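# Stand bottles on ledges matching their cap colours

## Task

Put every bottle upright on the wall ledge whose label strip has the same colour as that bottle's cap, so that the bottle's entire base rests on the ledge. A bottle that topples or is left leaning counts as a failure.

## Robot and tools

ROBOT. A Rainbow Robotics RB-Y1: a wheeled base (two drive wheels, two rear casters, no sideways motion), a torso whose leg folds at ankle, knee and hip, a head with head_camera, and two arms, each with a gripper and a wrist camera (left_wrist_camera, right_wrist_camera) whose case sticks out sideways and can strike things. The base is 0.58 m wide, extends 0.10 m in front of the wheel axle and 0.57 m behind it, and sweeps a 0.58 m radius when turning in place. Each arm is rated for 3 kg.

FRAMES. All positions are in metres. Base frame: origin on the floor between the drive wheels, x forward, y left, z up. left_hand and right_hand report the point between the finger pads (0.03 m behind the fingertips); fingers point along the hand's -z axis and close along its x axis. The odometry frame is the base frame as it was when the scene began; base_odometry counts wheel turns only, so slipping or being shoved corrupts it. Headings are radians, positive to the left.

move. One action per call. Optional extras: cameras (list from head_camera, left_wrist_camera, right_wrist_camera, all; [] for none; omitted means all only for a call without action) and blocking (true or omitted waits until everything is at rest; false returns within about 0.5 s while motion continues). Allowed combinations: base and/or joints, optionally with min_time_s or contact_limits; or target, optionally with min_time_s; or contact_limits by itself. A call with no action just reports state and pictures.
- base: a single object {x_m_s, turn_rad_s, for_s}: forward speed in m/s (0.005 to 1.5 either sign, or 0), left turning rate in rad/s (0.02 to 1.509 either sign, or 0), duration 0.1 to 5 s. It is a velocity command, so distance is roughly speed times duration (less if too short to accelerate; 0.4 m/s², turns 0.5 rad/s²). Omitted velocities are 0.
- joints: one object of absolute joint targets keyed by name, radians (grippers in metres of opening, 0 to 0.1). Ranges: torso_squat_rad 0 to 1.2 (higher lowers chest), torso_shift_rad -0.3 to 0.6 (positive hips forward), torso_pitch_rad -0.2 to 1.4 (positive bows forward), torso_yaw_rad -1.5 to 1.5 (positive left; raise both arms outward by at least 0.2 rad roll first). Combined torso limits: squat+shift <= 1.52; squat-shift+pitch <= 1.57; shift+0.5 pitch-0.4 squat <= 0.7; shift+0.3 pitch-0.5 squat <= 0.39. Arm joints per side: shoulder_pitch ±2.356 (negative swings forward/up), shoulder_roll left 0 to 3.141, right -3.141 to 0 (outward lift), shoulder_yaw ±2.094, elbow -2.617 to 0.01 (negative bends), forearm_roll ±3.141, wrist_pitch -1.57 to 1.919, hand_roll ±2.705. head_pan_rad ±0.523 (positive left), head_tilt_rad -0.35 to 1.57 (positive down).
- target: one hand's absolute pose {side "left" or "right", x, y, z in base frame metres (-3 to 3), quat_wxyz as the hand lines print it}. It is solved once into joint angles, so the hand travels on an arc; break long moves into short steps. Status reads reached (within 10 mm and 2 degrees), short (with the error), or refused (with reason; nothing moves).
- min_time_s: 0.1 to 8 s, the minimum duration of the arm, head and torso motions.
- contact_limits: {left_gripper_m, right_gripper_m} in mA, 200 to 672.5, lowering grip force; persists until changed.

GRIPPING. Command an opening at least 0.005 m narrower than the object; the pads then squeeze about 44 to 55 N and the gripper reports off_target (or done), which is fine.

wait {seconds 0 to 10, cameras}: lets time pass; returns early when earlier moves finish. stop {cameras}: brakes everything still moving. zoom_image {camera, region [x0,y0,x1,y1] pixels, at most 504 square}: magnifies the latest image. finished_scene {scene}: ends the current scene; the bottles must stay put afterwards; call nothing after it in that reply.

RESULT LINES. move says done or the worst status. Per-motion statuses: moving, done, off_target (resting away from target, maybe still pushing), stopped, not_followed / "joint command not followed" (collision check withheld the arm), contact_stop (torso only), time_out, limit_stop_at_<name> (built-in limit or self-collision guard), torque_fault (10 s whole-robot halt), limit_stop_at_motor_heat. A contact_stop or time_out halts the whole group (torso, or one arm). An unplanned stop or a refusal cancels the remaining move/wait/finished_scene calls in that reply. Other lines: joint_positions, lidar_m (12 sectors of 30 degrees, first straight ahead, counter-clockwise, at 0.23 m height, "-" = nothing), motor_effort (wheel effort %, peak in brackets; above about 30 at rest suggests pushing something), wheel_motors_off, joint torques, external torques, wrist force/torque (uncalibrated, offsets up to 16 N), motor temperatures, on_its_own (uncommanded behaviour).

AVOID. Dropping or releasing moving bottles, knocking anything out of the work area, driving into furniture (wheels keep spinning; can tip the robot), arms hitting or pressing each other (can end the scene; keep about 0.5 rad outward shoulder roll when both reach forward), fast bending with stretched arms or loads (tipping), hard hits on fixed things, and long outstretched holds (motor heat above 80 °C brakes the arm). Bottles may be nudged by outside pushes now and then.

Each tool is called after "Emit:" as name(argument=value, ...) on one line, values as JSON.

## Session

Emit:
move(cameras=["head_camera"])

Emit:
zoom_image(camera="head_camera", region=[350, 0, 650, 150])

Scene clock: 0.00 s.
Joint torques (N m): no reading
External joint torques (N m): no reading
Motor temperatures (°C): left_arm=[34 38 32 38 34 42 39] | right_arm=[33 35 34 34 35 33 43]
Wrist force (N): no reading
Wrist torque (N m): no reading
Wrist force, peak (N): no reading
base_odometry: x=+0.000 y=+0.000 heading=+0.000
lidar_m: 3.84 3.65 2.01 1.81 2.18 2.22 2.00 2.01 2.46 2.46 2.15 2.96
base_status: not commanded
joint_positions: torso_squat_rad=+0.350 torso_shift_rad=+0.000 torso_pitch_rad=+0.000 torso_yaw_rad=+0.000 left_shoulder_pitch_rad=+0.030 left_shoulder_roll_rad=+0.006 left_shoulder_yaw_rad=+0.025 left_elbow_rad=-0.263 left_forearm_roll_rad=-0.030 left_wrist_pitch_rad=-0.019 left_hand_roll_rad=+0.030 left_gripper_m=+0.100 right_shoulder_pitch_rad=-0.002 right_shoulder_roll_rad=-0.038 right_shoulder_yaw_rad=+0.026 right_elbow_rad=-0.118 right_forearm_roll_rad=-0.036 right_wrist_pitch_rad=-0.015 right_hand_roll_rad=+0.033 right_gripper_m=+0.100 head_pan_rad=+0.000 head_tilt_rad=+0.400
joint_status: not commanded
wheel_motors_off: 0
motor_effort: left_wheel=+2 right_wheel=-1
chest: x=-0.2280 y=-0.0002 z=+1.2475 quat_wxyz=(+1.000, +0.000, +0.000, +0.000) (m; base frame)
left_hand: x=-0.1174 y=+0.2290 z=+0.5716 quat_wxyz=(+0.992, +0.006, -0.127, +0.017) (m; base frame)
right_hand: x=-0.1661 y=-0.2472 z=+0.5655 quat_wxyz=(+0.998, -0.018, -0.067, +0.013) (m; base frame)
pictures: head_camera
camera_calibration:
head_camera: T_world_to_cam=[[-0.0266783, -0.999329, 0.0251118, -0.0373587], [-0.355587, -0.0139909, -0.934538, 1.33801], [0.934262, -0.0338613, -0.354975, 0.64934], [0, 0, 0, 1]] pos_world=[-0.131872, 0.0033737, 1.48186]

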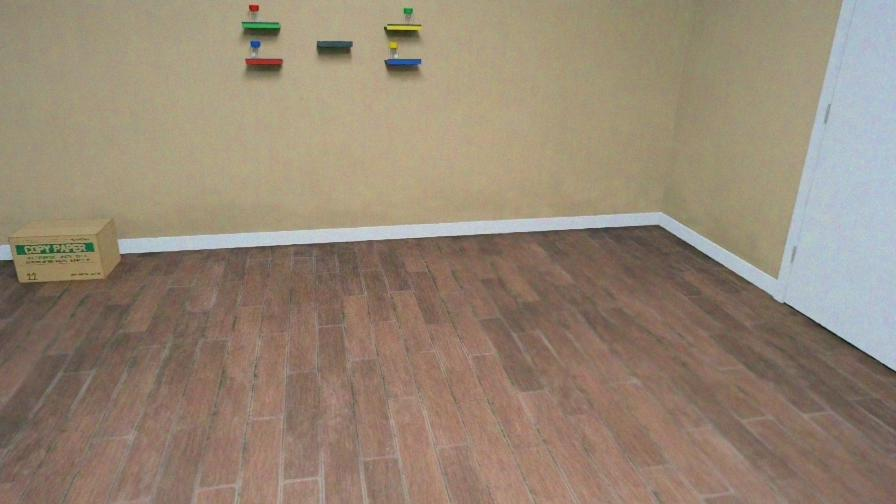

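Scaled by 1.680 from the camera's 896x504 image, which has a finer 1280x720 frame.

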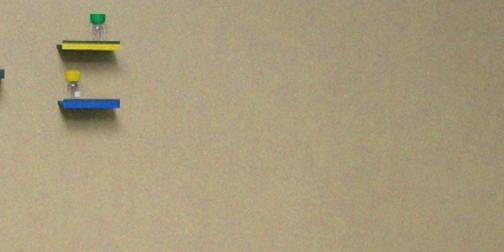

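Emit:
zoom_image(camera="head_camera", region=[230, 0, 440, 90])

Scaled by 2.400 from the camera's 896x504 image, which has a finer 1280x720 frame.

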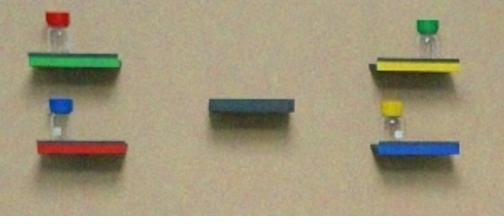

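Emit:
move(base={"turn_rad_s": 0.25, "for_s": 0.54}, joints={"head_tilt_rad": 0.15}, cameras=[])

Emit:
move(base={"x_m_s": 0.8, "for_s": 3.55}, joints={"left_shoulder_pitch_rad": 0.706, "left_shoulder_roll_rad": 1.153, "left_shoulder_yaw_rad": 0.657, "left_elbow_rad": -2.474, "left_forearm_roll_rad": 0.21, "left_wrist_pitch_rad": 0.444, "left_hand_roll_rad": -0.424, "right_shoulder_pitch_rad": 0.724, "right_shoulder_roll_rad": -1.17, "right_shoulder_yaw_rad": -0.665, "right_elbow_rad": -2.474, "right_forearm_roll_rad": -0.185, "right_wrist_pitch_rad": 0.44, "right_hand_roll_rad": 0.387}, min_time_s=3.5, cameras=[])

Emit:
move(base={"turn_rad_s": 0.15, "for_s": 0.33}, cameras=["head_camera"])

Scene clock: 7.17 s.
Joint torques (N m): left_arm=[-2.52 1.04 -0.73 -1.49 -0.06 -0.65 0.23] | right_arm=[-0.86 -1.53 0.38 0.39 0.14 -0.15 -0.06]
External joint torques (N m): left_arm=[-0.25 0.61 -0.76 -0.09 -0.06 -0.04 0.24] | right_arm=[0.64 -0.01 0.44 0.4 0.11 0.17 -0.07]
Wrist force (N): left_arm=[-0.7 0.9 -5.2] | right_arm=[1.1 -1.1 -5.9]
Wrist torque (N m): left_arm=[-0.21 0.01 -0.03] | right_arm=[0.14 -0.13 -0.16]
Wrist force, peak (N): left_arm=[-0.6 1.2 -5.4] | right_arm=[2.9 -1.5 -6.1]
move: done
base_odometry: x=+0.000 y=+0.000 heading=+0.133
lidar_m: 3.84 2.74 2.01 1.80 2.23 2.10 2.00 2.06 2.58 2.46 2.15 3.32
base_status: done (sent for 0.53 of 0.53 s)
joint_positions: torso_squat_rad=+0.350 torso_shift_rad=+0.000 torso_pitch_rad=+0.000 torso_yaw_rad=+0.000 left_shoulder_pitch_rad=+0.030 left_shoulder_roll_rad=+0.006 left_shoulder_yaw_rad=+0.025 left_elbow_rad=-0.263 left_forearm_roll_rad=-0.030 left_wrist_pitch_rad=-0.019 left_hand_roll_rad=+0.030 left_gripper_m=+0.100 right_shoulder_pitch_rad=-0.002 right_shoulder_roll_rad=-0.038 right_shoulder_yaw_rad=+0.026 right_elbow_rad=-0.118 right_forearm_roll_rad=-0.036 right_wrist_pitch_rad=-0.015 right_hand_roll_rad=+0.033 right_gripper_m=+0.100 head_pan_rad=+0.000 head_tilt_rad=+0.150
joint_status: all done
wheel_motors_off: 0
motor_effort: left_wheel=-2(27) right_wheel=+0(20)
chest: x=-0.2280 y=-0.0002 z=+1.2475 quat_wxyz=(+1.000, +0.000, +0.000, +0.000) (m; base frame)
left_hand: x=-0.1174 y=+0.2290 z=+0.5717 quat_wxyz=(+0.992, +0.006, -0.127, +0.017) (m; base frame)
right_hand: x=-0.1661 y=-0.2472 z=+0.5655 quat_wxyz=(+0.998, -0.018, -0.067, +0.013) (m; base frame)
pictures: none
No camera images: "cameras" was empty.

Scene clock: 13.00 s.
Joint torques (N m): left_arm=[-3.1 11.3 10.15 -3.27 -0.71 -0.8 0.08] | right_arm=[-1.47 -12.12 -8.73 -2.16 0.6 -0.59 0.12]
External joint torques (N m): left_arm=[0.35 1.28 0.53 -1.03 -0.04 0.03 0.07] | right_arm=[1.47 -1.75 0.72 -0.1 -0.2 0.16 0.13]
Wrist force (N): left_arm=[0.9 -5.1 0.8] | right_arm=[3.1 4.3 -0.7]
Wrist torque (N m): left_arm=[0.18 0.10 0.05] | right_arm=[-0.21 0.10 -0.27]
Wrist force, peak (N): left_arm=[0.9 -5.4 1.1] | right_arm=[2.4 -1.0 -5.8]
move: done
base_odometry: x=+2.828 y=+0.379 heading=+0.133
lidar_m: 1.00 1.03 1.37 1.97 1.97 2.66 4.84 2.86 2.44 2.32 1.50 1.05
base_status: done (sent for 3.57 of 3.57 s)
joint_positions: torso_squat_rad=+0.350 torso_shift_rad=+0.000 torso_pitch_rad=+0.000 torso_yaw_rad=+0.000 left_shoulder_pitch_rad=+0.706 left_shoulder_roll_rad=+1.153 left_shoulder_yaw_rad=+0.657 left_elbow_rad=-2.474 left_forearm_roll_rad=+0.210 left_wrist_pitch_rad=+0.444 left_hand_roll_rad=-0.424 left_gripper_m=+0.100 right_shoulder_pitch_rad=+0.724 right_shoulder_roll_rad=-1.170 right_shoulder_yaw_rad=-0.665 right_elbow_rad=-2.474 right_forearm_roll_rad=-0.185 right_wrist_pitch_rad=+0.440 right_hand_roll_rad=+0.387 right_gripper_m=+0.100 head_pan_rad=+0.000 head_tilt_rad=+0.150
joint_status: all done
wheel_motors_off: 0
motor_effort: left_wheel=+2(36) right_wheel=-4(32)
chest: x=-0.2280 y=-0.0002 z=+1.2475 quat_wxyz=(+1.000, +0.000, +0.000, +0.000) (m; base frame)
left_hand: x=+0.1501 y=+0.3993 z=+1.3005 quat_wxyz=(+0.500, +0.502, -0.501, -0.498) (m; base frame)
right_hand: x=+0.1502 y=-0.3995 z=+1.3002 quat_wxyz=(+0.500, -0.501, -0.501, +0.499) (m; base frame)
pictures: none
No camera images: "cameras" was empty.

Scene clock: 13.97 s.
Joint torques (N m): left_arm=[-2.68 11.34 10.13 -3.22 -0.7 -0.79 -0.01] | right_arm=[-1.98 -11.79 -9.14 -1.88 0.77 -0.48 0.05]
External joint torques (N m): left_arm=[0.76 1.32 0.51 -0.99 -0.03 0.05 -0.03] | right_arm=[0.96 -1.42 0.32 0.18 -0.03 0.27 0.05]
Wrist force (N): left_arm=[0.8 -4.9 1.2] | right_arm=[3.1 3.8 1.1]
Wrist torque (N m): left_arm=[0.17 0.09 0.05] | right_arm=[-0.21 0.13 -0.33]
Wrist force, peak (N): left_arm=[1.1 -5.3 1.0] | right_arm=[3.0 5.0 1.2]
move: done
base_odometry: x=+2.828 y=+0.379 heading=+0.183
lidar_m: 1.01 1.05 1.44 1.96 1.98 3.11 4.83 2.73 2.39 2.32 1.43 1.03
base_status: done (sent for 0.33 of 0.33 s)
joint_positions: torso_squat_rad=+0.350 torso_shift_rad=+0.000 torso_pitch_rad=+0.000 torso_yaw_rad=+0.000 left_shoulder_pitch_rad=+0.706 left_shoulder_roll_rad=+1.153 left_shoulder_yaw_rad=+0.657 left_elbow_rad=-2.474 left_forearm_roll_rad=+0.210 left_wrist_pitch_rad=+0.444 left_hand_roll_rad=-0.424 left_gripper_m=+0.100 right_shoulder_pitch_rad=+0.724 right_shoulder_roll_rad=-1.170 right_shoulder_yaw_rad=-0.665 right_elbow_rad=-2.474 right_forearm_roll_rad=-0.185 right_wrist_pitch_rad=+0.440 right_hand_roll_rad=+0.387 right_gripper_m=+0.100 head_pan_rad=+0.000 head_tilt_rad=+0.150
joint_status: not commanded
wheel_motors_off: 0
motor_effort: left_wheel=-7(33) right_wheel=+1(26)
chest: x=-0.2280 y=-0.0003 z=+1.2475 quat_wxyz=(+1.000, +0.000, +0.000, +0.000) (m; base frame)
left_hand: x=+0.1501 y=+0.3993 z=+1.3005 quat_wxyz=(+0.500, +0.502, -0.501, -0.498) (m; base frame)
right_hand: x=+0.1502 y=-0.3995 z=+1.3002 quat_wxyz=(+0.500, -0.501, -0.501, +0.499) (m; base frame)
pictures: head_camera
camera_calibration:
head_camera: T_world_to_cam=[[-0.0322722, -0.999323, 0.0176605, -0.0278054], [-0.113352, -0.0138962, -0.993458, 1.47325], [0.993031, -0.034063, -0.112827, 0.310831], [0, 0, 0, 1]] pos_world=[-0.142566, 0.00327391, 1.49918]

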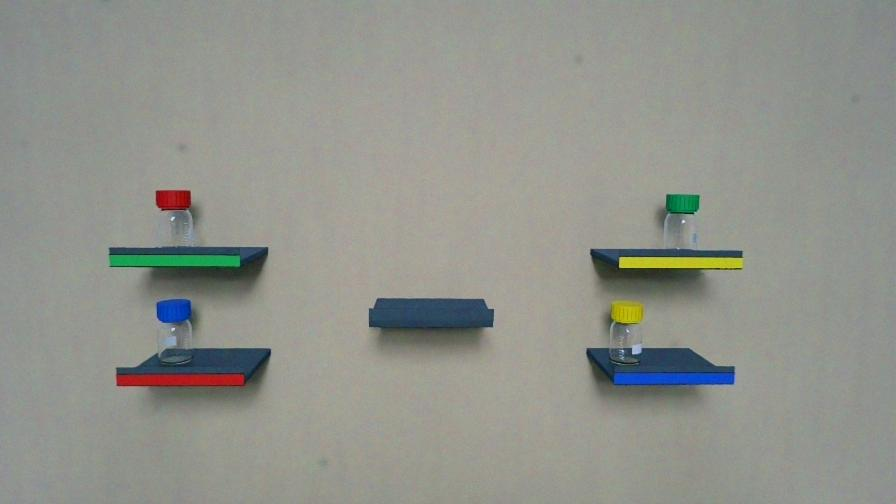

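Emit:
zoom_image(camera="head_camera", region=[100, 170, 300, 400])

Emit:
zoom_image(camera="head_camera", region=[570, 170, 770, 400])

Scaled by 2.191 from the camera's 896x504 image, which has a finer 1280x720 frame.

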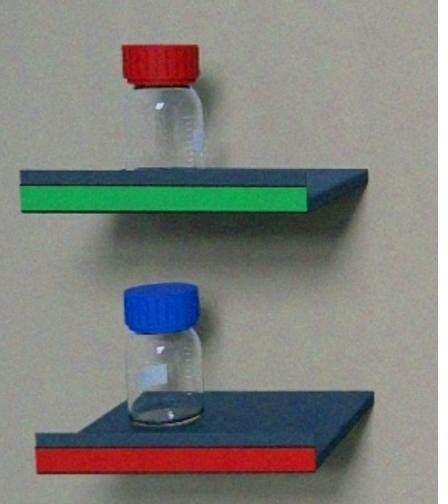

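Scaled by 2.191 from the camera's 896x504 image, which has a finer 1280x720 frame.

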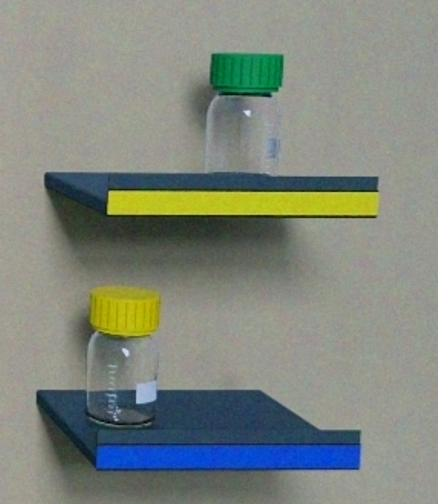

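Emit:
move(base={"x_m_s": 0.4, "for_s": 1.35}, joints={"head_pan_rad": 0.5, "head_tilt_rad": 0.2, "left_shoulder_pitch_rad": 1.379, "left_shoulder_roll_rad": 1.881, "left_shoulder_yaw_rad": 0.92, "left_elbow_rad": -2.237, "left_forearm_roll_rad": -0.547, "left_wrist_pitch_rad": 0.651, "left_hand_roll_rad": 0.756, "left_gripper_m": 0.1}, min_time_s=2.0, cameras=["head_camera", "left_wrist_camera"])

Scene clock: 22.07 s.
Joint torques (N m): left_arm=[-9.09 0.05 10.68 1.73 -0.85 1.25 0.3] | right_arm=[-1.66 -11.37 -8.9 -2.07 0.62 -0.44 0.2]
External joint torques (N m): left_arm=[0.3 0.6 0.7 0.37 0.01 -0.12 0.29] | right_arm=[1.28 -1 0.56 -0.02 -0.17 0.31 0.2]
Wrist force (N): left_arm=[0.6 -5.0 0.3] | right_arm=[2.9 4.1 1.5]
Wrist torque (N m): left_arm=[0.18 0.06 -0.10] | right_arm=[-0.19 0.03 -0.28]
Wrist force, peak (N): left_arm=[1.0 -5.4 1.2] | right_arm=[3.7 4.7 1.0]
move: done
base_odometry: x=+3.366 y=+0.478 heading=+0.183
lidar_m: 0.46 0.48 0.66 1.32 2.12 3.07 5.38 3.00 2.43 1.80 0.66 0.48
base_status: done (sent for 1.37 of 1.37 s)
joint_positions: torso_squat_rad=+0.350 torso_shift_rad=+0.000 torso_pitch_rad=+0.000 torso_yaw_rad=+0.000 left_shoulder_pitch_rad=+1.379 left_shoulder_roll_rad=+1.881 left_shoulder_yaw_rad=+0.920 left_elbow_rad=-2.237 left_forearm_roll_rad=-0.547 left_wrist_pitch_rad=+0.651 left_hand_roll_rad=+0.756 left_gripper_m=+0.100 right_shoulder_pitch_rad=+0.724 right_shoulder_roll_rad=-1.170 right_shoulder_yaw_rad=-0.665 right_elbow_rad=-2.474 right_forearm_roll_rad=-0.185 right_wrist_pitch_rad=+0.440 right_hand_roll_rad=+0.387 right_gripper_m=+0.100 head_pan_rad=+0.500 head_tilt_rad=+0.200
joint_status: all done
wheel_motors_off: 0
motor_effort: left_wheel=+0(31) right_wheel=-3(25)
chest: x=-0.2280 y=-0.0003 z=+1.2475 quat_wxyz=(+1.000, +0.000, +0.000, +0.000) (m; base frame)
left_hand: x=+0.2201 y=+0.3993 z=+1.2403 quat_wxyz=(+0.535, +0.463, -0.462, -0.535) (m; base frame)
right_hand: x=+0.1502 y=-0.3995 z=+1.3002 quat_wxyz=(+0.500, -0.501, -0.501, +0.499) (m; base frame)
pictures: head_camera, left_wrist_camera
camera_calibration:
head_camera: T_world_to_cam=[[0.451564, -0.892028, 0.0193866, 0.0693576], [-0.135833, -0.0902038, -0.986617, 1.45867], [0.881838, 0.442888, -0.161899, 0.359241], [0, 0, 0, 1]] pos_world=[-0.149977, 0.0343432, 1.49596]
left_wrist_camera: T_world_to_cam=[[-0.0352244, -0.999379, -0.00079907, 0.406703], [-0.589216, 0.0214135, -0.807692, 1.15011], [0.807208, -0.0279797, -0.589604, 0.639038], [0, 0, 0, 1]] pos_world=[0.176154, 0.399702, 1.30604]

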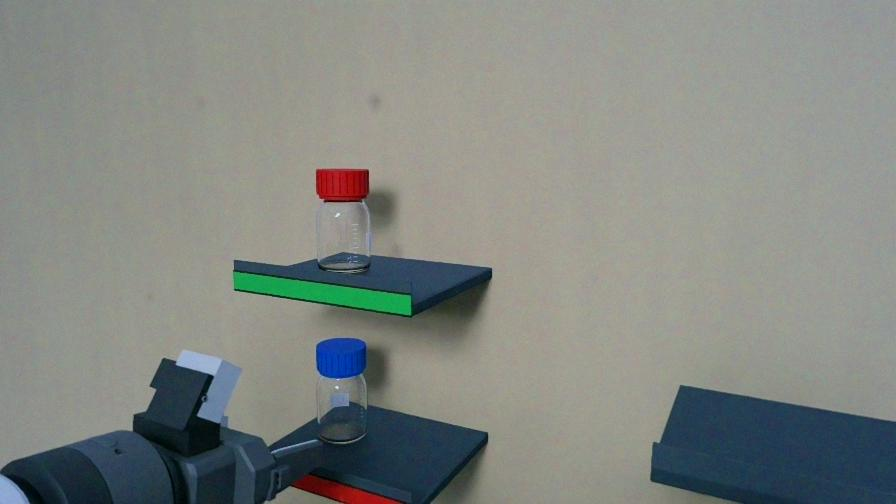

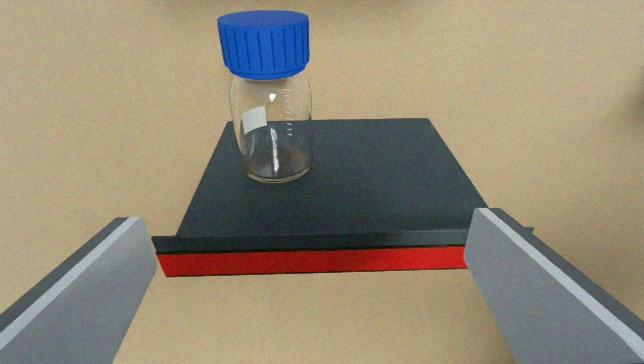

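Emit:
move(target={"side": "left", "x": 0.30, "y": 0.425, "z": 1.2225, "quat_wxyz": [0.53366, 0.4639, -0.4639, -0.53366]}, cameras=[])

Emit:
move(target={"side": "left", "x": 0.37, "y": 0.425, "z": 1.2225, "quat_wxyz": [0.53366, 0.4639, -0.4639, -0.53366]}, cameras=["left_wrist_camera"])

Scene clock: 25.53 s.
Joint torques (N m): left_arm=[-14.87 -3.25 8.37 4.03 -0.56 1.77 -0.09] | right_arm=[-1.38 -11.25 -9.02 -1.78 0.56 -0.79 0.09]
External joint torques (N m): left_arm=[-0.4 0.04 -1.43 0.57 -0.01 0 -0.11] | right_arm=[1.56 -0.88 0.44 0.27 -0.23 -0.04 0.1]
Wrist force (N): left_arm=[1.0 -5.1 0.2] | right_arm=[2.9 4.4 0.8]
Wrist torque (N m): left_arm=[0.20 0.11 -0.12] | right_arm=[-0.25 0.04 -0.30]
Wrist force, peak (N): left_arm=[0.9 -6.2 0.0] | right_arm=[3.1 5.1 0.4]
move: done
base_odometry: x=+3.366 y=+0.478 heading=+0.183
lidar_m: 0.46 0.48 0.66 1.33 2.12 3.06 5.38 3.00 2.42 1.80 0.66 0.48
base_status: not commanded
joint_positions: torso_squat_rad=+0.350 torso_shift_rad=+0.000 torso_pitch_rad=+0.000 torso_yaw_rad=+0.000 left_shoulder_pitch_rad=+1.441 left_shoulder_roll_rad=+2.186 left_shoulder_yaw_rad=+0.910 left_elbow_rad=-1.853 left_forearm_roll_rad=-0.687 left_wrist_pitch_rad=+0.626 left_hand_roll_rad=+1.088 left_gripper_m=+0.100 right_shoulder_pitch_rad=+0.724 right_shoulder_roll_rad=-1.170 right_shoulder_yaw_rad=-0.665 right_elbow_rad=-2.474 right_forearm_roll_rad=-0.185 right_wrist_pitch_rad=+0.440 right_hand_roll_rad=+0.387 right_gripper_m=+0.100 head_pan_rad=+0.500 head_tilt_rad=+0.200
joint_status: all done
wheel_motors_off: 0
motor_effort: left_wheel=+2(2) right_wheel=-2(4)
chest: x=-0.2280 y=-0.0002 z=+1.2475 quat_wxyz=(+1.000, +0.000, +0.000, +0.000) (m; base frame)
left_hand: x=+0.2997 y=+0.4244 z=+1.2227 quat_wxyz=(+0.535, +0.464, -0.462, -0.534) (m; base frame)
left_hand_status: reached (checked arc, planned for 0.7 s): 1 mm and 0.3 deg off.
right_hand: x=+0.1501 y=-0.3995 z=+1.3002 quat_wxyz=(+0.500, -0.501, -0.501, +0.499) (m; base frame)
pictures: none
No camera images: "cameras" was empty.

Scene clock: 26.63 s.
Joint torques (N m): left_arm=[-18.58 -5.25 9.15 5.67 -0.59 1.98 0.18] | right_arm=[-2.08 -11.72 -8.75 -1.99 0.61 -0.69 0.07]
External joint torques (N m): left_arm=[0 0.45 0.12 0.48 -0.27 0.06 0.16] | right_arm=[0.86 -1.35 0.71 0.06 -0.18 0.05 0.08]
Wrist force (N): left_arm=[1.1 -5.1 0.1] | right_arm=[3.1 4.8 0.3]
Wrist torque (N m): left_arm=[0.21 0.11 -0.10] | right_arm=[-0.26 0.08 -0.26]
Wrist force, peak (N): left_arm=[1.3 -6.1 -0.5] | right_arm=[2.7 5.3 1.0]
move: done
base_odometry: x=+3.366 y=+0.478 heading=+0.183
lidar_m: 0.46 0.48 0.67 1.32 2.12 3.06 5.38 3.01 2.42 1.80 0.66 0.48
base_status: not commanded
joint_positions: torso_squat_rad=+0.350 torso_shift_rad=+0.000 torso_pitch_rad=+0.000 torso_yaw_rad=+0.000 left_shoulder_pitch_rad=+1.495 left_shoulder_roll_rad=+2.427 left_shoulder_yaw_rad=+0.948 left_elbow_rad=-1.519 left_forearm_roll_rad=-0.721 left_wrist_pitch_rad=+0.547 left_hand_roll_rad=+1.279 left_gripper_m=+0.100 right_shoulder_pitch_rad=+0.724 right_shoulder_roll_rad=-1.170 right_shoulder_yaw_rad=-0.665 right_elbow_rad=-2.474 right_forearm_roll_rad=-0.185 right_wrist_pitch_rad=+0.440 right_hand_roll_rad=+0.387 right_gripper_m=+0.100 head_pan_rad=+0.500 head_tilt_rad=+0.200
joint_status: all done
wheel_motors_off: 0
motor_effort: left_wheel=+2(3) right_wheel=-3(4)
chest: x=-0.2280 y=-0.0002 z=+1.2475 quat_wxyz=(+1.000, +0.000, +0.000, +0.000) (m; base frame)
left_hand: x=+0.3698 y=+0.4249 z=+1.2226 quat_wxyz=(+0.534, +0.464, -0.463, -0.533) (m; base frame)
left_hand_status: reached (checked arc, planned for 0.7 s): 0 mm and 0.1 deg off.
right_hand: x=+0.1501 y=-0.3995 z=+1.3002 quat_wxyz=(+0.500, -0.501, -0.501, +0.499) (m; base frame)
pictures: left_wrist_camera
camera_calibration:
left_wrist_camera: T_world_to_cam=[[-0.0345671, -0.999402, -0.000545597, 0.437007], [-0.585945, 0.0207088, -0.810086, 1.22561], [0.809613, -0.0276827, -0.586311, 0.503415], [0, 0, 0, 1]] pos_world=[0.325673, 0.425301, 1.28824]

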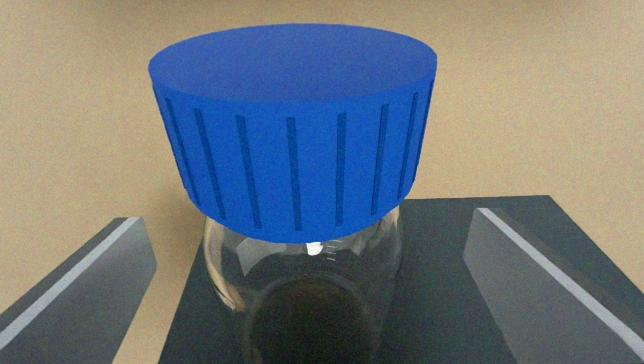

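Emit:
move(target={"side": "left", "x": 0.382, "y": 0.428, "z": 1.2235, "quat_wxyz": [0.53366, 0.4639, -0.4639, -0.53366]}, cameras=[])

Emit:
move(joints={"left_gripper_m": 0.04}, cameras=["left_wrist_camera"])

Emit:
move(target={"side": "left", "x": 0.378, "y": 0.428, "z": 1.232, "quat_wxyz": [0.53366, 0.4639, -0.4639, -0.53366]}, cameras=["head_camera"])

Scene clock: 28.17 s.
Joint torques (N m): left_arm=[-19.49 -5.3 9.94 6.14 -0.45 1.88 0.31] | right_arm=[-2.14 -11.19 -9.37 -1.93 0.85 -0.6 -0.04]
External joint torques (N m): left_arm=[-0.25 0.93 1.11 0.64 -0.19 -0.06 0.29] | right_arm=[0.8 -0.82 0.08 0.13 0.05 0.14 -0.03]
Wrist force (N): left_arm=[1.0 -5.2 0.2] | right_arm=[3.0 4.4 0.5]
Wrist torque (N m): left_arm=[0.22 0.12 -0.07] | right_arm=[-0.20 0.10 -0.23]
Wrist force, peak (N): left_arm=[2.2 -5.8 0.4] | right_arm=[2.9 5.6 0.0]
move: done
base_odometry: x=+3.366 y=+0.478 heading=+0.183
lidar_m: 0.46 0.47 0.66 1.32 2.12 3.07 5.38 3.00 2.42 1.80 0.67 0.47
base_status: not commanded
joint_positions: torso_squat_rad=+0.350 torso_shift_rad=+0.000 torso_pitch_rad=+0.000 torso_yaw_rad=+0.000 left_shoulder_pitch_rad=+1.514 left_shoulder_roll_rad=+2.464 left_shoulder_yaw_rad=+0.963 left_elbow_rad=-1.443 left_forearm_roll_rad=-0.757 left_wrist_pitch_rad=+0.518 left_hand_roll_rad=+1.336 left_gripper_m=+0.100 right_shoulder_pitch_rad=+0.724 right_shoulder_roll_rad=-1.170 right_shoulder_yaw_rad=-0.665 right_elbow_rad=-2.474 right_forearm_roll_rad=-0.185 right_wrist_pitch_rad=+0.440 right_hand_roll_rad=+0.387 right_gripper_m=+0.100 head_pan_rad=+0.500 head_tilt_rad=+0.200
joint_status: all done
wheel_motors_off: 0
motor_effort: left_wheel=+2(3) right_wheel=-2(3)
chest: x=-0.2280 y=-0.0002 z=+1.2475 quat_wxyz=(+1.000, +0.000, +0.000, +0.000) (m; base frame)
left_hand: x=+0.3820 y=+0.4281 z=+1.2237 quat_wxyz=(+0.534, +0.464, -0.464, -0.534) (m; base frame)
left_hand_status: reached (checked arc, planned for 0.3 s): 0 mm and 0.0 deg off.
right_hand: x=+0.1501 y=-0.3995 z=+1.3002 quat_wxyz=(+0.500, -0.501, -0.501, +0.499) (m; base frame)
pictures: none
No camera images: "cameras" was empty.

Scene clock: 29.37 s.
Joint torques (N m): left_arm=[-19.64 -5.52 9.77 6.17 -0.36 2.05 -0.41] | right_arm=[-1.75 -11.88 -8.52 -1.81 0.75 -0.66 0.07]
External joint torques (N m): left_arm=[-0.4 0.7 0.94 0.67 -0.1 0.1 -0.42] | right_arm=[1.19 -1.51 0.94 0.25 -0.05 0.08 0.08]
Wrist force (N): left_arm=[1.1 -5.7 0.5] | right_arm=[2.8 5.3 0.7]
Wrist torque (N m): left_arm=[0.16 0.13 -0.06] | right_arm=[-0.35 0.08 -0.25]
Wrist force, peak (N): left_arm=[1.2 -6.7 0.2] | right_arm=[3.2 5.3 0.5]
move: off_target
base_odometry: x=+3.366 y=+0.478 heading=+0.183
lidar_m: 0.46 0.47 0.66 1.32 2.12 3.07 5.38 3.00 2.43 1.79 0.67 0.48
base_status: not commanded
joint_positions: torso_squat_rad=+0.350 torso_shift_rad=+0.000 torso_pitch_rad=+0.000 torso_yaw_rad=+0.000 left_shoulder_pitch_rad=+1.514 left_shoulder_roll_rad=+2.464 left_shoulder_yaw_rad=+0.963 left_elbow_rad=-1.443 left_forearm_roll_rad=-0.757 left_wrist_pitch_rad=+0.518 left_hand_roll_rad=+1.336 left_gripper_m=+0.055 right_shoulder_pitch_rad=+0.724 right_shoulder_roll_rad=-1.170 right_shoulder_yaw_rad=-0.665 right_elbow_rad=-2.474 right_forearm_roll_rad=-0.185 right_wrist_pitch_rad=+0.440 right_hand_roll_rad=+0.387 right_gripper_m=+0.100 head_pan_rad=+0.500 head_tilt_rad=+0.200
joint_status: left_gripper_m off_target (ended at +0.055, target +0.040)
wheel_motors_off: 0
motor_effort: left_wheel=+2(3) right_wheel=-3(4)
chest: x=-0.2280 y=-0.0002 z=+1.2475 quat_wxyz=(+1.000, +0.000, +0.000, +0.000) (m; base frame)
left_hand: x=+0.3820 y=+0.4281 z=+1.2236 quat_wxyz=(+0.534, +0.464, -0.464, -0.534) (m; base frame)
right_hand: x=+0.1501 y=-0.3995 z=+1.3002 quat_wxyz=(+0.500, -0.501, -0.501, +0.499) (m; base frame)
pictures: left_wrist_camera
camera_calibration:
left_wrist_camera: T_world_to_cam=[[-0.0357747, -0.99936, -0.000197829, 0.440663], [-0.585325, 0.0211137, -0.810524, 1.23362], [0.810009, -0.0288804, -0.585706, 0.493893], [0, 0, 0, 1]] pos_world=[0.337777, 0.428598, 1.28924]

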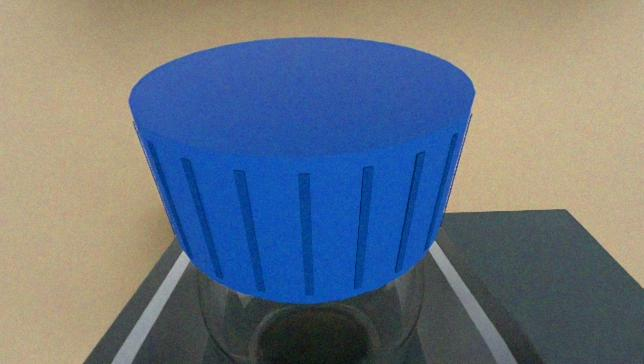

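Scene clock: 30.07 s.
Joint torques (N m): left_arm=[-20.5 -5.45 8.8 5.56 -0.34 2.2 0.22] | right_arm=[-2.41 -11.75 -9.25 -1.96 0.68 -0.43 0.09]
External joint torques (N m): left_arm=[-1.56 0.29 -0.23 0.13 -0.07 0.26 0.21] | right_arm=[0.53 -1.38 0.21 0.09 -0.12 0.32 0.09]
Wrist force (N): left_arm=[1.4 -6.5 0.0] | right_arm=[2.5 4.2 0.7]
Wrist torque (N m): left_arm=[0.15 0.16 0.04] | right_arm=[-0.17 -0.02 -0.30]
Wrist force, peak (N): left_arm=[0.7 -8.4 -0.2] | right_arm=[3.3 4.6 0.4]
move: done
base_odometry: x=+3.366 y=+0.478 heading=+0.183
lidar_m: 0.46 0.47 0.67 1.32 2.11 3.07 5.38 3.01 2.43 1.80 0.66 0.48
base_status: not commanded
joint_positions: torso_squat_rad=+0.350 torso_shift_rad=+0.000 torso_pitch_rad=+0.000 torso_yaw_rad=+0.000 left_shoulder_pitch_rad=+1.489 left_shoulder_roll_rad=+2.439 left_shoulder_yaw_rad=+0.960 left_elbow_rad=-1.470 left_forearm_roll_rad=-0.745 left_wrist_pitch_rad=+0.505 left_hand_roll_rad=+1.315 left_gripper_m=+0.055 right_shoulder_pitch_rad=+0.724 right_shoulder_roll_rad=-1.170 right_shoulder_yaw_rad=-0.665 right_elbow_rad=-2.474 right_forearm_roll_rad=-0.185 right_wrist_pitch_rad=+0.440 right_hand_roll_rad=+0.387 right_gripper_m=+0.100 head_pan_rad=+0.500 head_tilt_rad=+0.200
joint_status: all done
wheel_motors_off: 0
motor_effort: left_wheel=+2(3) right_wheel=-3(4)
chest: x=-0.2280 y=-0.0002 z=+1.2475 quat_wxyz=(+1.000, +0.000, +0.000, +0.000) (m; base frame)
left_hand: x=+0.3784 y=+0.4280 z=+1.2318 quat_wxyz=(+0.533, +0.464, -0.465, -0.534) (m; base frame)
left_hand_status: reached (checked arc, planned for 0.2 s): 0 mm and 0.1 deg off.
right_hand: x=+0.1501 y=-0.3995 z=+1.3002 quat_wxyz=(+0.500, -0.501, -0.501, +0.499) (m; base frame)
pictures: head_camera
camera_calibration:
head_camera: T_world_to_cam=[[0.451563, -0.892029, 0.0193876, 0.0694451], [-0.135745, -0.0901608, -0.986633, 1.45871], [0.881853, 0.442895, -0.161802, 0.359053], [0, 0, 0, 1]] pos_world=[-0.149977, 0.0344431, 1.49596]

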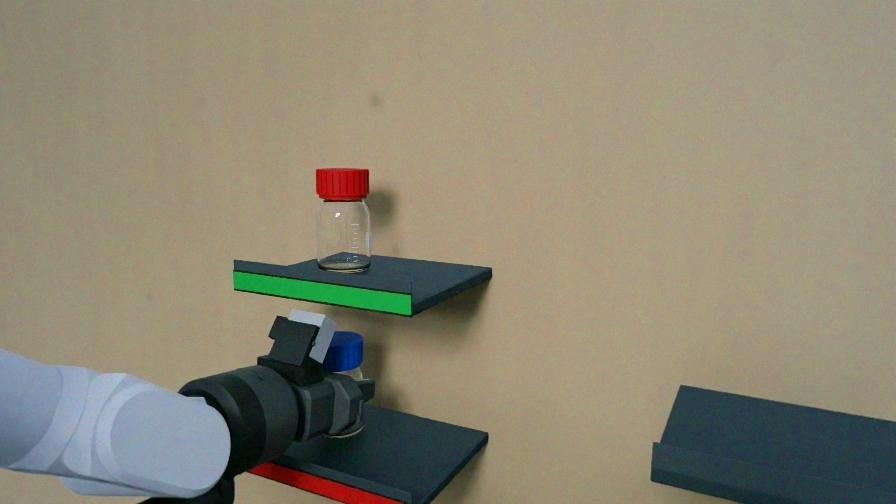

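Emit:
move(target={"side": "left", "x": 0.335, "y": 0.425, "z": 1.239, "quat_wxyz": [0.53366, 0.4639, -0.4639, -0.53366]}, cameras=[])

Emit:
move(target={"side": "left", "x": 0.318, "y": 0.422, "z": 1.26, "quat_wxyz": [0.53366, 0.4639, -0.4639, -0.53366]}, cameras=[])

Emit:
move(target={"side": "left", "x": 0.2, "y": 0.38, "z": 1.28, "quat_wxyz": [0.53366, 0.4639, -0.4639, -0.53366]}, cameras=["head_camera"])

Scene clock: 34.53 s.
Joint torques (N m): left_arm=[-18.44 -3.03 9.24 4.28 -0.56 2.24 0.45] | right_arm=[-2.46 -11.08 -8.89 -2.07 0.5 -0.49 0.04]
External joint torques (N m): left_arm=[-2.08 0.77 -0.56 -0.11 -0.13 0.41 0.44] | right_arm=[0.48 -0.71 0.57 -0.01 -0.3 0.25 0.05]
Wrist force (N): left_arm=[1.1 -6.5 0.1] | right_arm=[2.4 4.7 1.0]
Wrist torque (N m): left_arm=[0.15 0.12 0.02] | right_arm=[-0.25 0.02 -0.31]
Wrist force, peak (N): left_arm=[1.6 -8.0 -0.3] | right_arm=[3.3 4.8 1.4]
move: done
base_odometry: x=+3.366 y=+0.478 heading=+0.183
lidar_m: 0.46 0.48 0.66 1.33 2.11 3.06 5.38 3.01 2.43 1.80 0.67 0.48
base_status: not commanded
joint_positions: torso_squat_rad=+0.350 torso_shift_rad=+0.000 torso_pitch_rad=+0.000 torso_yaw_rad=+0.000 left_shoulder_pitch_rad=+1.427 left_shoulder_roll_rad=+2.280 left_shoulder_yaw_rad=+0.936 left_elbow_rad=-1.700 left_forearm_roll_rad=-0.685 left_wrist_pitch_rad=+0.547 left_hand_roll_rad=+1.162 left_gripper_m=+0.055 right_shoulder_pitch_rad=+0.724 right_shoulder_roll_rad=-1.170 right_shoulder_yaw_rad=-0.665 right_elbow_rad=-2.474 right_forearm_roll_rad=-0.185 right_wrist_pitch_rad=+0.440 right_hand_roll_rad=+0.387 right_gripper_m=+0.100 head_pan_rad=+0.500 head_tilt_rad=+0.200
joint_status: all done
wheel_motors_off: 0
motor_effort: left_wheel=+3(3) right_wheel=-2(4)
chest: x=-0.2280 y=-0.0002 z=+1.2475 quat_wxyz=(+1.000, +0.000, +0.000, +0.000) (m; base frame)
left_hand: x=+0.3357 y=+0.4250 z=+1.2385 quat_wxyz=(+0.532, +0.462, -0.466, -0.534) (m; base frame)
left_hand_status: reached (checked arc, planned for 0.6 s): 1 mm and 0.3 deg off.
right_hand: x=+0.1501 y=-0.3994 z=+1.3002 quat_wxyz=(+0.500, -0.501, -0.501, +0.499) (m; base frame)
pictures: none
No camera images: "cameras" was empty.

Scene clock: 35.23 s.
Joint torques (N m): left_arm=[-16.2 -1.19 8.94 3.96 -0.74 2.04 0.55] | right_arm=[-1.99 -11.28 -8.76 -1.89 0.58 -0.72 0.15]
External joint torques (N m): left_arm=[-1.19 0.78 -1.4 -0.06 -0.23 0.33 0.53] | right_arm=[0.95 -0.91 0.7 0.16 -0.22 0.03 0.16]
Wrist force (N): left_arm=[0.9 -6.5 -0.1] | right_arm=[2.6 4.1 0.8]
Wrist torque (N m): left_arm=[0.16 0.09 0.04] | right_arm=[-0.14 0.02 -0.36]
Wrist force, peak (N): left_arm=[1.2 -7.7 -0.4] | right_arm=[3.8 4.5 0.7]
move: done
base_odometry: x=+3.366 y=+0.478 heading=+0.183
lidar_m: 0.46 0.48 0.66 1.33 2.11 3.07 5.38 3.01 2.43 1.80 0.66 0.48
base_status: not commanded
joint_positions: torso_squat_rad=+0.350 torso_shift_rad=+0.000 torso_pitch_rad=+0.000 torso_yaw_rad=+0.000 left_shoulder_pitch_rad=+1.343 left_shoulder_roll_rad=+2.184 left_shoulder_yaw_rad=+0.926 left_elbow_rad=-1.805 left_forearm_roll_rad=-0.588 left_wrist_pitch_rad=+0.513 left_hand_roll_rad=+1.023 left_gripper_m=+0.055 right_shoulder_pitch_rad=+0.724 right_shoulder_roll_rad=-1.170 right_shoulder_yaw_rad=-0.665 right_elbow_rad=-2.474 right_forearm_roll_rad=-0.185 right_wrist_pitch_rad=+0.440 right_hand_roll_rad=+0.387 right_gripper_m=+0.100 head_pan_rad=+0.500 head_tilt_rad=+0.200
joint_status: all done
wheel_motors_off: 0
motor_effort: left_wheel=+3(3) right_wheel=-3(4)
chest: x=-0.2280 y=-0.0002 z=+1.2475 quat_wxyz=(+1.000, +0.000, +0.000, +0.000) (m; base frame)
left_hand: x=+0.3181 y=+0.4219 z=+1.2600 quat_wxyz=(+0.533, +0.463, -0.466, -0.534) (m; base frame)
left_hand_status: reached (checked arc, planned for 0.4 s): 0 mm and 0.2 deg off.
right_hand: x=+0.1501 y=-0.3994 z=+1.3002 quat_wxyz=(+0.500, -0.501, -0.501, +0.499) (m; base frame)
pictures: none
No camera images: "cameras" was empty.

Scene clock: 36.43 s.
Joint torques (N m): left_arm=[-9.39 2.27 11.78 1.2 -1.3 0.92 0.55] | right_arm=[-2.32 -11.41 -8.82 -1.94 0.68 -0.56 0.05]
External joint torques (N m): left_arm=[-1.77 0.83 1.7 -0.1 -0.33 0.04 0.54] | right_arm=[0.62 -1.04 0.63 0.11 -0.11 0.19 0.05]
Wrist force (N): left_arm=[1.0 -6.7 0.2] | right_arm=[3.3 4.9 0.5]
Wrist torque (N m): left_arm=[0.17 0.12 0.02] | right_arm=[-0.30 0.12 -0.25]
Wrist force, peak (N): left_arm=[1.1 -8.3 -0.3] | right_arm=[3.3 4.9 0.5]
move: done
base_odometry: x=+3.366 y=+0.478 heading=+0.183
lidar_m: 0.46 0.48 0.66 1.32 2.11 3.07 5.38 3.00 2.43 1.80 0.66 0.48
base_status: not commanded
joint_positions: torso_squat_rad=+0.350 torso_shift_rad=+0.000 torso_pitch_rad=+0.000 torso_yaw_rad=+0.000 left_shoulder_pitch_rad=+1.276 left_shoulder_roll_rad=+1.741 left_shoulder_yaw_rad=+0.989 left_elbow_rad=-2.375 left_forearm_roll_rad=-0.267 left_wrist_pitch_rad=+0.605 left_hand_roll_rad=+0.462 left_gripper_m=+0.055 right_shoulder_pitch_rad=+0.724 right_shoulder_roll_rad=-1.170 right_shoulder_yaw_rad=-0.665 right_elbow_rad=-2.474 right_forearm_roll_rad=-0.185 right_wrist_pitch_rad=+0.440 right_hand_roll_rad=+0.387 right_gripper_m=+0.100 head_pan_rad=+0.500 head_tilt_rad=+0.200
joint_status: all done
wheel_motors_off: 0
motor_effort: left_wheel=+3(3) right_wheel=-4(4)
chest: x=-0.2280 y=-0.0002 z=+1.2475 quat_wxyz=(+1.000, +0.000, +0.000, +0.000) (m; base frame)
left_hand: x=+0.1998 y=+0.3798 z=+1.2793 quat_wxyz=(+0.531, +0.464, -0.467, -0.533) (m; base frame)
left_hand_status: reached (checked arc, planned for 0.9 s): 1 mm and 0.5 deg off.
right_hand: x=+0.1501 y=-0.3994 z=+1.3002 quat_wxyz=(+0.500, -0.501, -0.501, +0.499) (m; base frame)
pictures: head_camera
camera_calibration:
head_camera: T_world_to_cam=[[0.451569, -0.892025, 0.0194314, 0.0694257], [-0.135726, -0.0902006, -0.986632, 1.4587], [0.881853, 0.442895, -0.161802, 0.359142], [0, 0, 0, 1]] pos_world=[-0.150077, 0.0344432, 1.49596]

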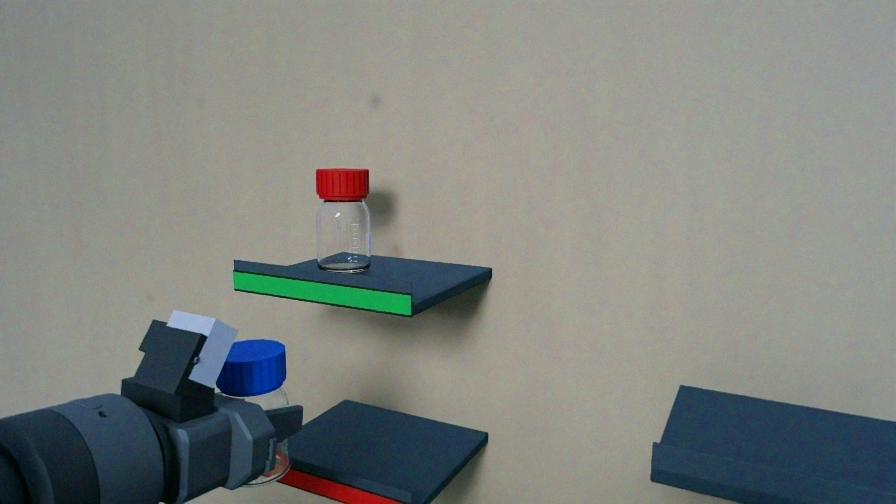

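Emit:
move(joints={"torso_yaw_rad": -1.1, "head_pan_rad": 0.4, "head_tilt_rad": 0.2, "left_shoulder_pitch_rad": 0.65, "left_shoulder_roll_rad": 1.522, "left_shoulder_yaw_rad": 1.318, "left_elbow_rad": -2.552, "left_forearm_roll_rad": 1.013, "left_wrist_pitch_rad": 0.96, "left_hand_roll_rad": -0.501}, min_time_s=1.9, cameras=["head_camera", "left_wrist_camera"])

Scene clock: 39.10 s.
Joint torques (N m): left_arm=[-5.54 8.82 9.52 4.55 -1.67 -1.19 0.2] | right_arm=[-2.39 -11 -8.64 -2.07 0.73 -0.8 0.13]
External joint torques (N m): left_arm=[-1.05 -0.18 1.86 -0.39 -0.3 -0.2 0.19] | right_arm=[0.54 -0.63 0.82 -0.03 -0.07 -0.06 0.14]
Wrist force (N): left_arm=[2.9 -5.2 0.5] | right_arm=[2.5 4.1 0.9]
Wrist torque (N m): left_arm=[0.03 0.35 0.05] | right_arm=[-0.23 0.03 -0.27]
Wrist force, peak (N): left_arm=[-39.2 -99.7 145.2] | right_arm=[2.3 6.0 -1.4]
move: done
base_odometry: x=+3.366 y=+0.478 heading=+0.183
lidar_m: 0.46 0.48 0.67 1.33 2.11 3.06 5.38 3.00 2.43 1.81 0.66 0.49
base_status: not commanded
joint_positions: torso_squat_rad=+0.350 torso_shift_rad=+0.000 torso_pitch_rad=+0.000 torso_yaw_rad=-1.100 left_shoulder_pitch_rad=+0.650 left_shoulder_roll_rad=+1.522 left_shoulder_yaw_rad=+1.318 left_elbow_rad=-2.552 left_forearm_roll_rad=+1.013 left_wrist_pitch_rad=+0.960 left_hand_roll_rad=-0.501 left_gripper_m=+0.055 right_shoulder_pitch_rad=+0.724 right_shoulder_roll_rad=-1.170 right_shoulder_yaw_rad=-0.665 right_elbow_rad=-2.474 right_forearm_roll_rad=-0.185 right_wrist_pitch_rad=+0.440 right_hand_roll_rad=+0.387 right_gripper_m=+0.100 head_pan_rad=+0.400 head_tilt_rad=+0.200
joint_status: all done
wheel_motors_off: 0
motor_effort: left_wheel=-2(73) right_wheel=+2(34)
chest: x=-0.2281 y=-0.0002 z=+1.2475 quat_wxyz=(+0.853, +0.000, +0.000, -0.523) (m; base frame)
left_hand: x=+0.2288 y=-0.1698 z=+1.4393 quat_wxyz=(+0.172, +0.157, -0.656, -0.717) (m; base frame)
right_hand: x=-0.4124 y=-0.5183 z=+1.3001 quat_wxyz=(+0.687, -0.688, -0.165, +0.164) (m; base frame)
pictures: head_camera, left_wrist_camera
camera_calibration:
head_camera: T_world_to_cam=[[-0.667772, -0.744111, 0.0194762, -0.183842], [-0.133875, 0.0943201, -0.986499, 1.45916], [0.732228, -0.661364, -0.162602, 0.324874], [0, 0, 0, 1]] pos_world=[-0.165302, -0.0595664, 1.49586]
left_wrist_camera: T_world_to_cam=[[-0.907018, -0.421089, -0.00142571, 0.136986], [-0.227926, 0.49379, -0.839179, 1.37107], [0.354073, -0.760826, -0.543854, 0.64687], [0, 0, 0, 1]] pos_world=[0.207711, -0.127181, 1.50257]

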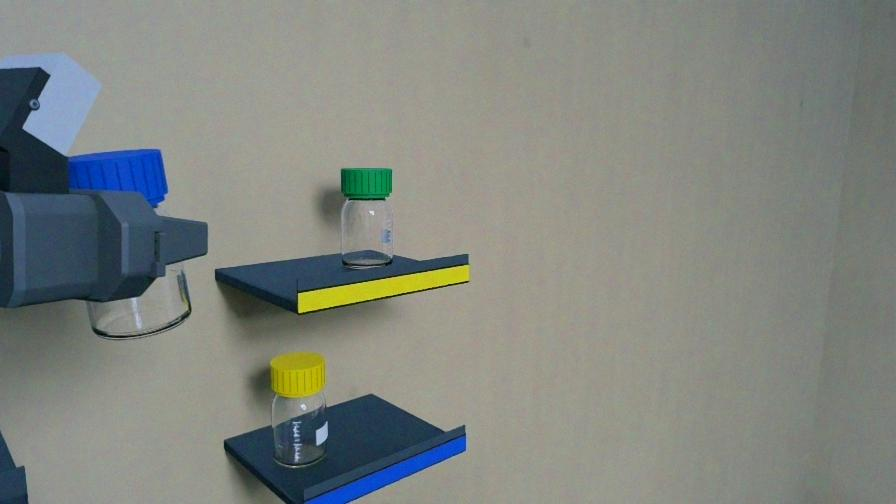

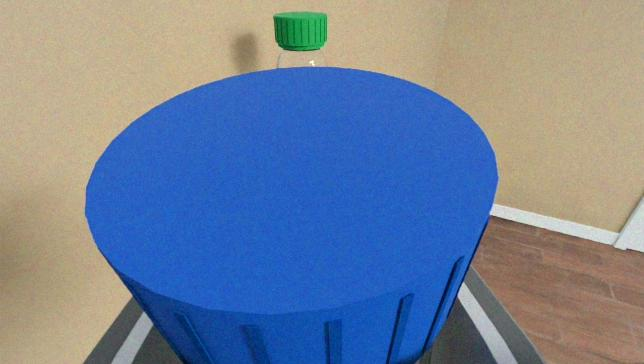

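Emit:
zoom_image(camera="head_camera", region=[0, 40, 250, 360])

Emit:
zoom_image(camera="left_wrist_camera", region=[60, 0, 560, 364])

Scaled by 1.575 from the camera's 896x504 image, which has a finer 1280x720 frame.

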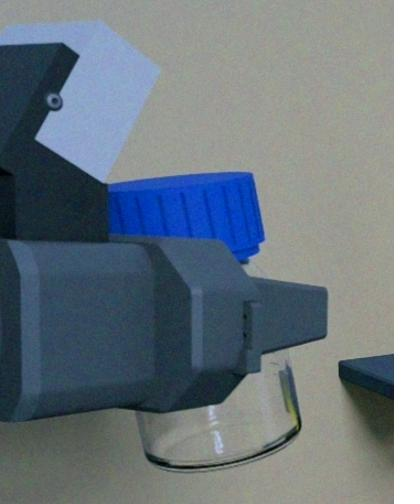

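Scaled by 1.008 from the camera's 644x364 image, which has a finer 1265x715 frame.

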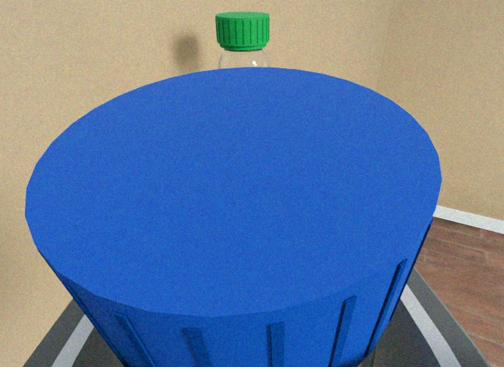

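Emit:
move(target={"side": "left", "x": 0.215, "y": -0.28, "z": 1.34, "quat_wxyz": [0.32427, 0.2697, -0.57978, -0.69711]}, min_time_s=1.0, cameras=["head_camera"])

Scene clock: 46.10 s.
Joint torques (N m): left_arm=[-15.49 -0.26 7.27 5.86 -1.83 0.89 -0.13] | right_arm=[-2.45 -11.22 -8.39 -1.93 0.78 -0.72 -0.02]
External joint torques (N m): left_arm=[-1.78 0.36 -0.41 1.02 -0.11 -0.09 -0.14] | right_arm=[0.49 -0.85 1.07 0.1 -0.01 0.02 -0.02]
Wrist force (N): left_arm=[2.5 -4.8 -0.2] | right_arm=[2.8 4.5 1.3]
Wrist torque (N m): left_arm=[-0.03 0.31 -0.11] | right_arm=[-0.27 0.03 -0.27]
Wrist force, peak (N): left_arm=[4.7 -4.1 1.7] | right_arm=[2.7 5.3 0.7]
move: done
base_odometry: x=+3.366 y=+0.478 heading=+0.183
lidar_m: 0.46 0.49 0.66 1.32 2.11 3.07 5.38 3.00 2.43 1.81 0.66 0.48
base_status: not commanded
joint_positions: torso_squat_rad=+0.350 torso_shift_rad=+0.000 torso_pitch_rad=+0.000 torso_yaw_rad=-1.100 left_shoulder_pitch_rad=+0.863 left_shoulder_roll_rad=+2.499 left_shoulder_yaw_rad=+1.077 left_elbow_rad=-2.404 left_forearm_roll_rad=+0.645 left_wrist_pitch_rad=+1.545 left_hand_roll_rad=+0.523 left_gripper_m=+0.055 right_shoulder_pitch_rad=+0.724 right_shoulder_roll_rad=-1.170 right_shoulder_yaw_rad=-0.665 right_elbow_rad=-2.474 right_forearm_roll_rad=-0.185 right_wrist_pitch_rad=+0.440 right_hand_roll_rad=+0.387 right_gripper_m=+0.100 head_pan_rad=+0.400 head_tilt_rad=+0.200
joint_status: all done
wheel_motors_off: 0
motor_effort: left_wheel=-2(2) right_wheel=+2(2)
chest: x=-0.2280 y=-0.0002 z=+1.2475 quat_wxyz=(+0.853, +0.000, +0.000, -0.523) (m; base frame)
left_hand: x=+0.2147 y=-0.2799 z=+1.3400 quat_wxyz=(+0.323, +0.269, -0.580, -0.697) (m; base frame)
left_hand_status: reached (checked arc, planned for 1.1 s): 0 mm and 0.1 deg off.
right_hand: x=-0.4123 y=-0.5183 z=+1.3001 quat_wxyz=(+0.687, -0.688, -0.165, +0.164) (m; base frame)
pictures: head_camera
camera_calibration:
head_camera: T_world_to_cam=[[-0.667707, -0.744168, 0.0195288, -0.183913], [-0.133999, 0.0943432, -0.98648, 1.45911], [0.732265, -0.661297, -0.162711, 0.325047], [0, 0, 0, 1]] pos_world=[-0.165302, -0.0595664, 1.49586]

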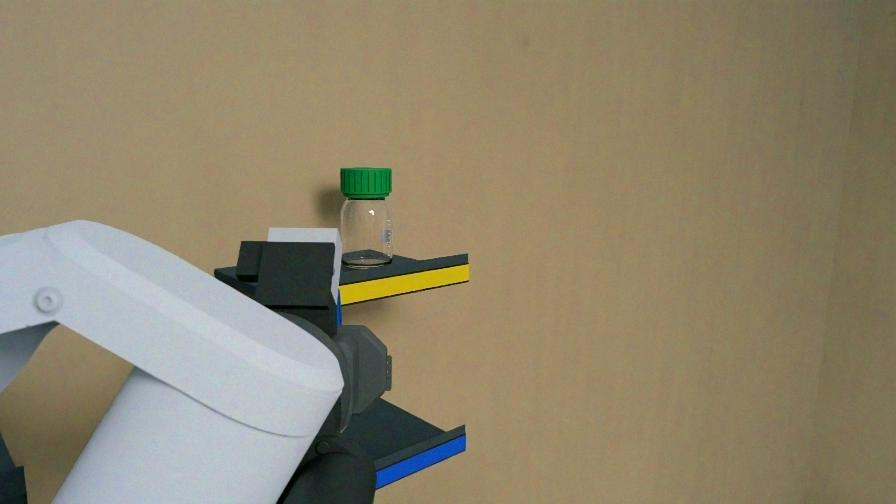

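Emit:
move(target={"side": "left", "x": 0.24, "y": -0.37, "z": 1.25, "quat_wxyz": [0.32427, 0.2697, -0.57978, -0.69711]}, min_time_s=1.0, cameras=["head_camera", "left_wrist_camera"])

Emit:
zoom_image(camera="head_camera", region=[180, 220, 500, 504])

Scene clock: 49.37 s.
Joint torques (N m): left_arm=[-21.62 -4.96 6.5 5.75 -1.72 1.63 0.33] | right_arm=[-2.54 -11 -8.02 -2.05 0.82 -0.76 0.02]
External joint torques (N m): left_arm=[-2.35 0.46 -1.1 1.3 -0.24 0.34 0.32] | right_arm=[0.4 -0.63 1.45 -0.01 0.02 -0.02 0.03]
Wrist force (N): left_arm=[2.8 -5.4 0.1] | right_arm=[3.4 4.3 0.9]
Wrist torque (N m): left_arm=[0.04 0.32 -0.10] | right_arm=[-0.18 0.13 -0.26]
Wrist force, peak (N): left_arm=[3.4 -5.7 -0.6] | right_arm=[3.6 5.4 0.5]
move: done
base_odometry: x=+3.366 y=+0.478 heading=+0.183
lidar_m: 0.46 0.48 0.66 1.33 2.12 3.07 5.38 3.00 2.42 1.80 0.66 0.48
base_status: not commanded
joint_positions: torso_squat_rad=+0.350 torso_shift_rad=+0.000 torso_pitch_rad=+0.000 torso_yaw_rad=-1.100 left_shoulder_pitch_rad=+1.147 left_shoulder_roll_rad=+2.845 left_shoulder_yaw_rad=+1.003 left_elbow_rad=-2.001 left_forearm_roll_rad=+0.469 left_wrist_pitch_rad=+1.420 left_hand_roll_rad=+0.715 left_gripper_m=+0.055 right_shoulder_pitch_rad=+0.724 right_shoulder_roll_rad=-1.170 right_shoulder_yaw_rad=-0.665 right_elbow_rad=-2.474 right_forearm_roll_rad=-0.185 right_wrist_pitch_rad=+0.440 right_hand_roll_rad=+0.387 right_gripper_m=+0.100 head_pan_rad=+0.400 head_tilt_rad=+0.200
joint_status: all done
wheel_motors_off: 0
motor_effort: left_wheel=-2(2) right_wheel=+1(3)
chest: x=-0.2280 y=-0.0002 z=+1.2475 quat_wxyz=(+0.853, +0.000, +0.000, -0.523) (m; base frame)
left_hand: x=+0.2398 y=-0.3699 z=+1.2500 quat_wxyz=(+0.324, +0.269, -0.580, -0.697) (m; base frame)
left_hand_status: reached (checked arc, planned for 1.0 s): 0 mm and 0.0 deg off.
right_hand: x=-0.4123 y=-0.5183 z=+1.3002 quat_wxyz=(+0.687, -0.688, -0.165, +0.164) (m; base frame)
pictures: head_camera, left_wrist_camera
camera_calibration:
head_camera: T_world_to_cam=[[-0.667698, -0.744174, 0.0196025, -0.184022], [-0.133977, 0.0942229, -0.986495, 1.45913], [0.732277, -0.661307, -0.162615, 0.324904], [0, 0, 0, 1]] pos_world=[-0.165302, -0.0595661, 1.49586]
left_wrist_camera: T_world_to_cam=[[-0.671806, -0.740725, 0.00177791, -0.116154], [-0.460645, 0.415903, -0.784111, 1.2717], [0.580072, -0.527589, -0.620618, 0.515725], [0, 0, 0, 1]] pos_world=[0.208613, -0.342852, 1.31743]

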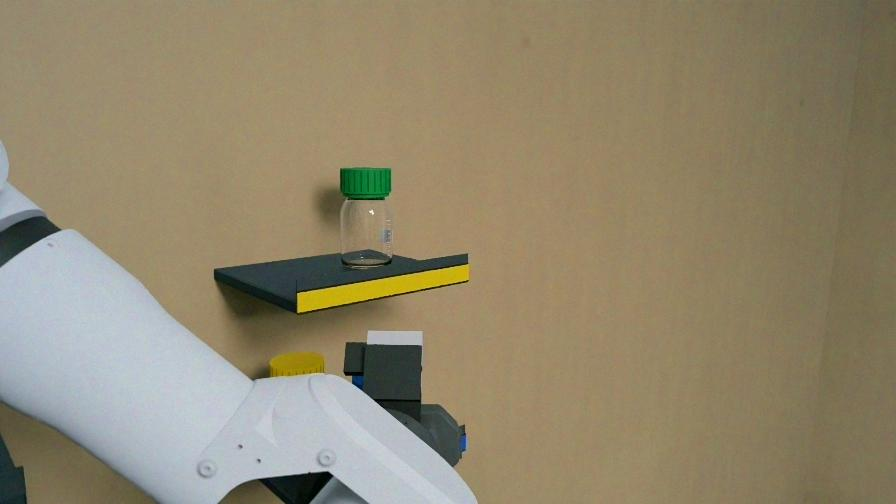

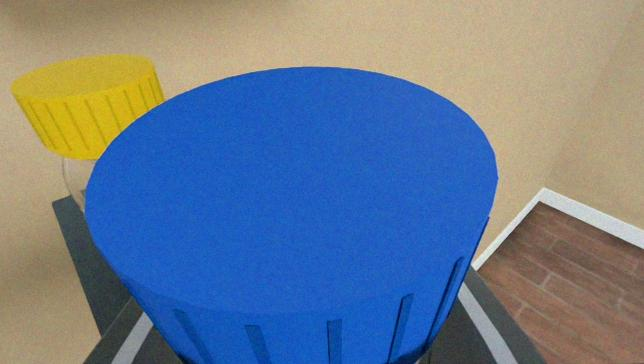

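Scaled by 1.575 from the camera's 896x504 image, which has a finer 1280x720 frame.

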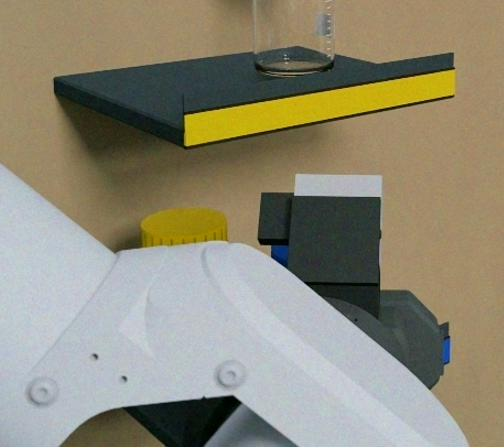

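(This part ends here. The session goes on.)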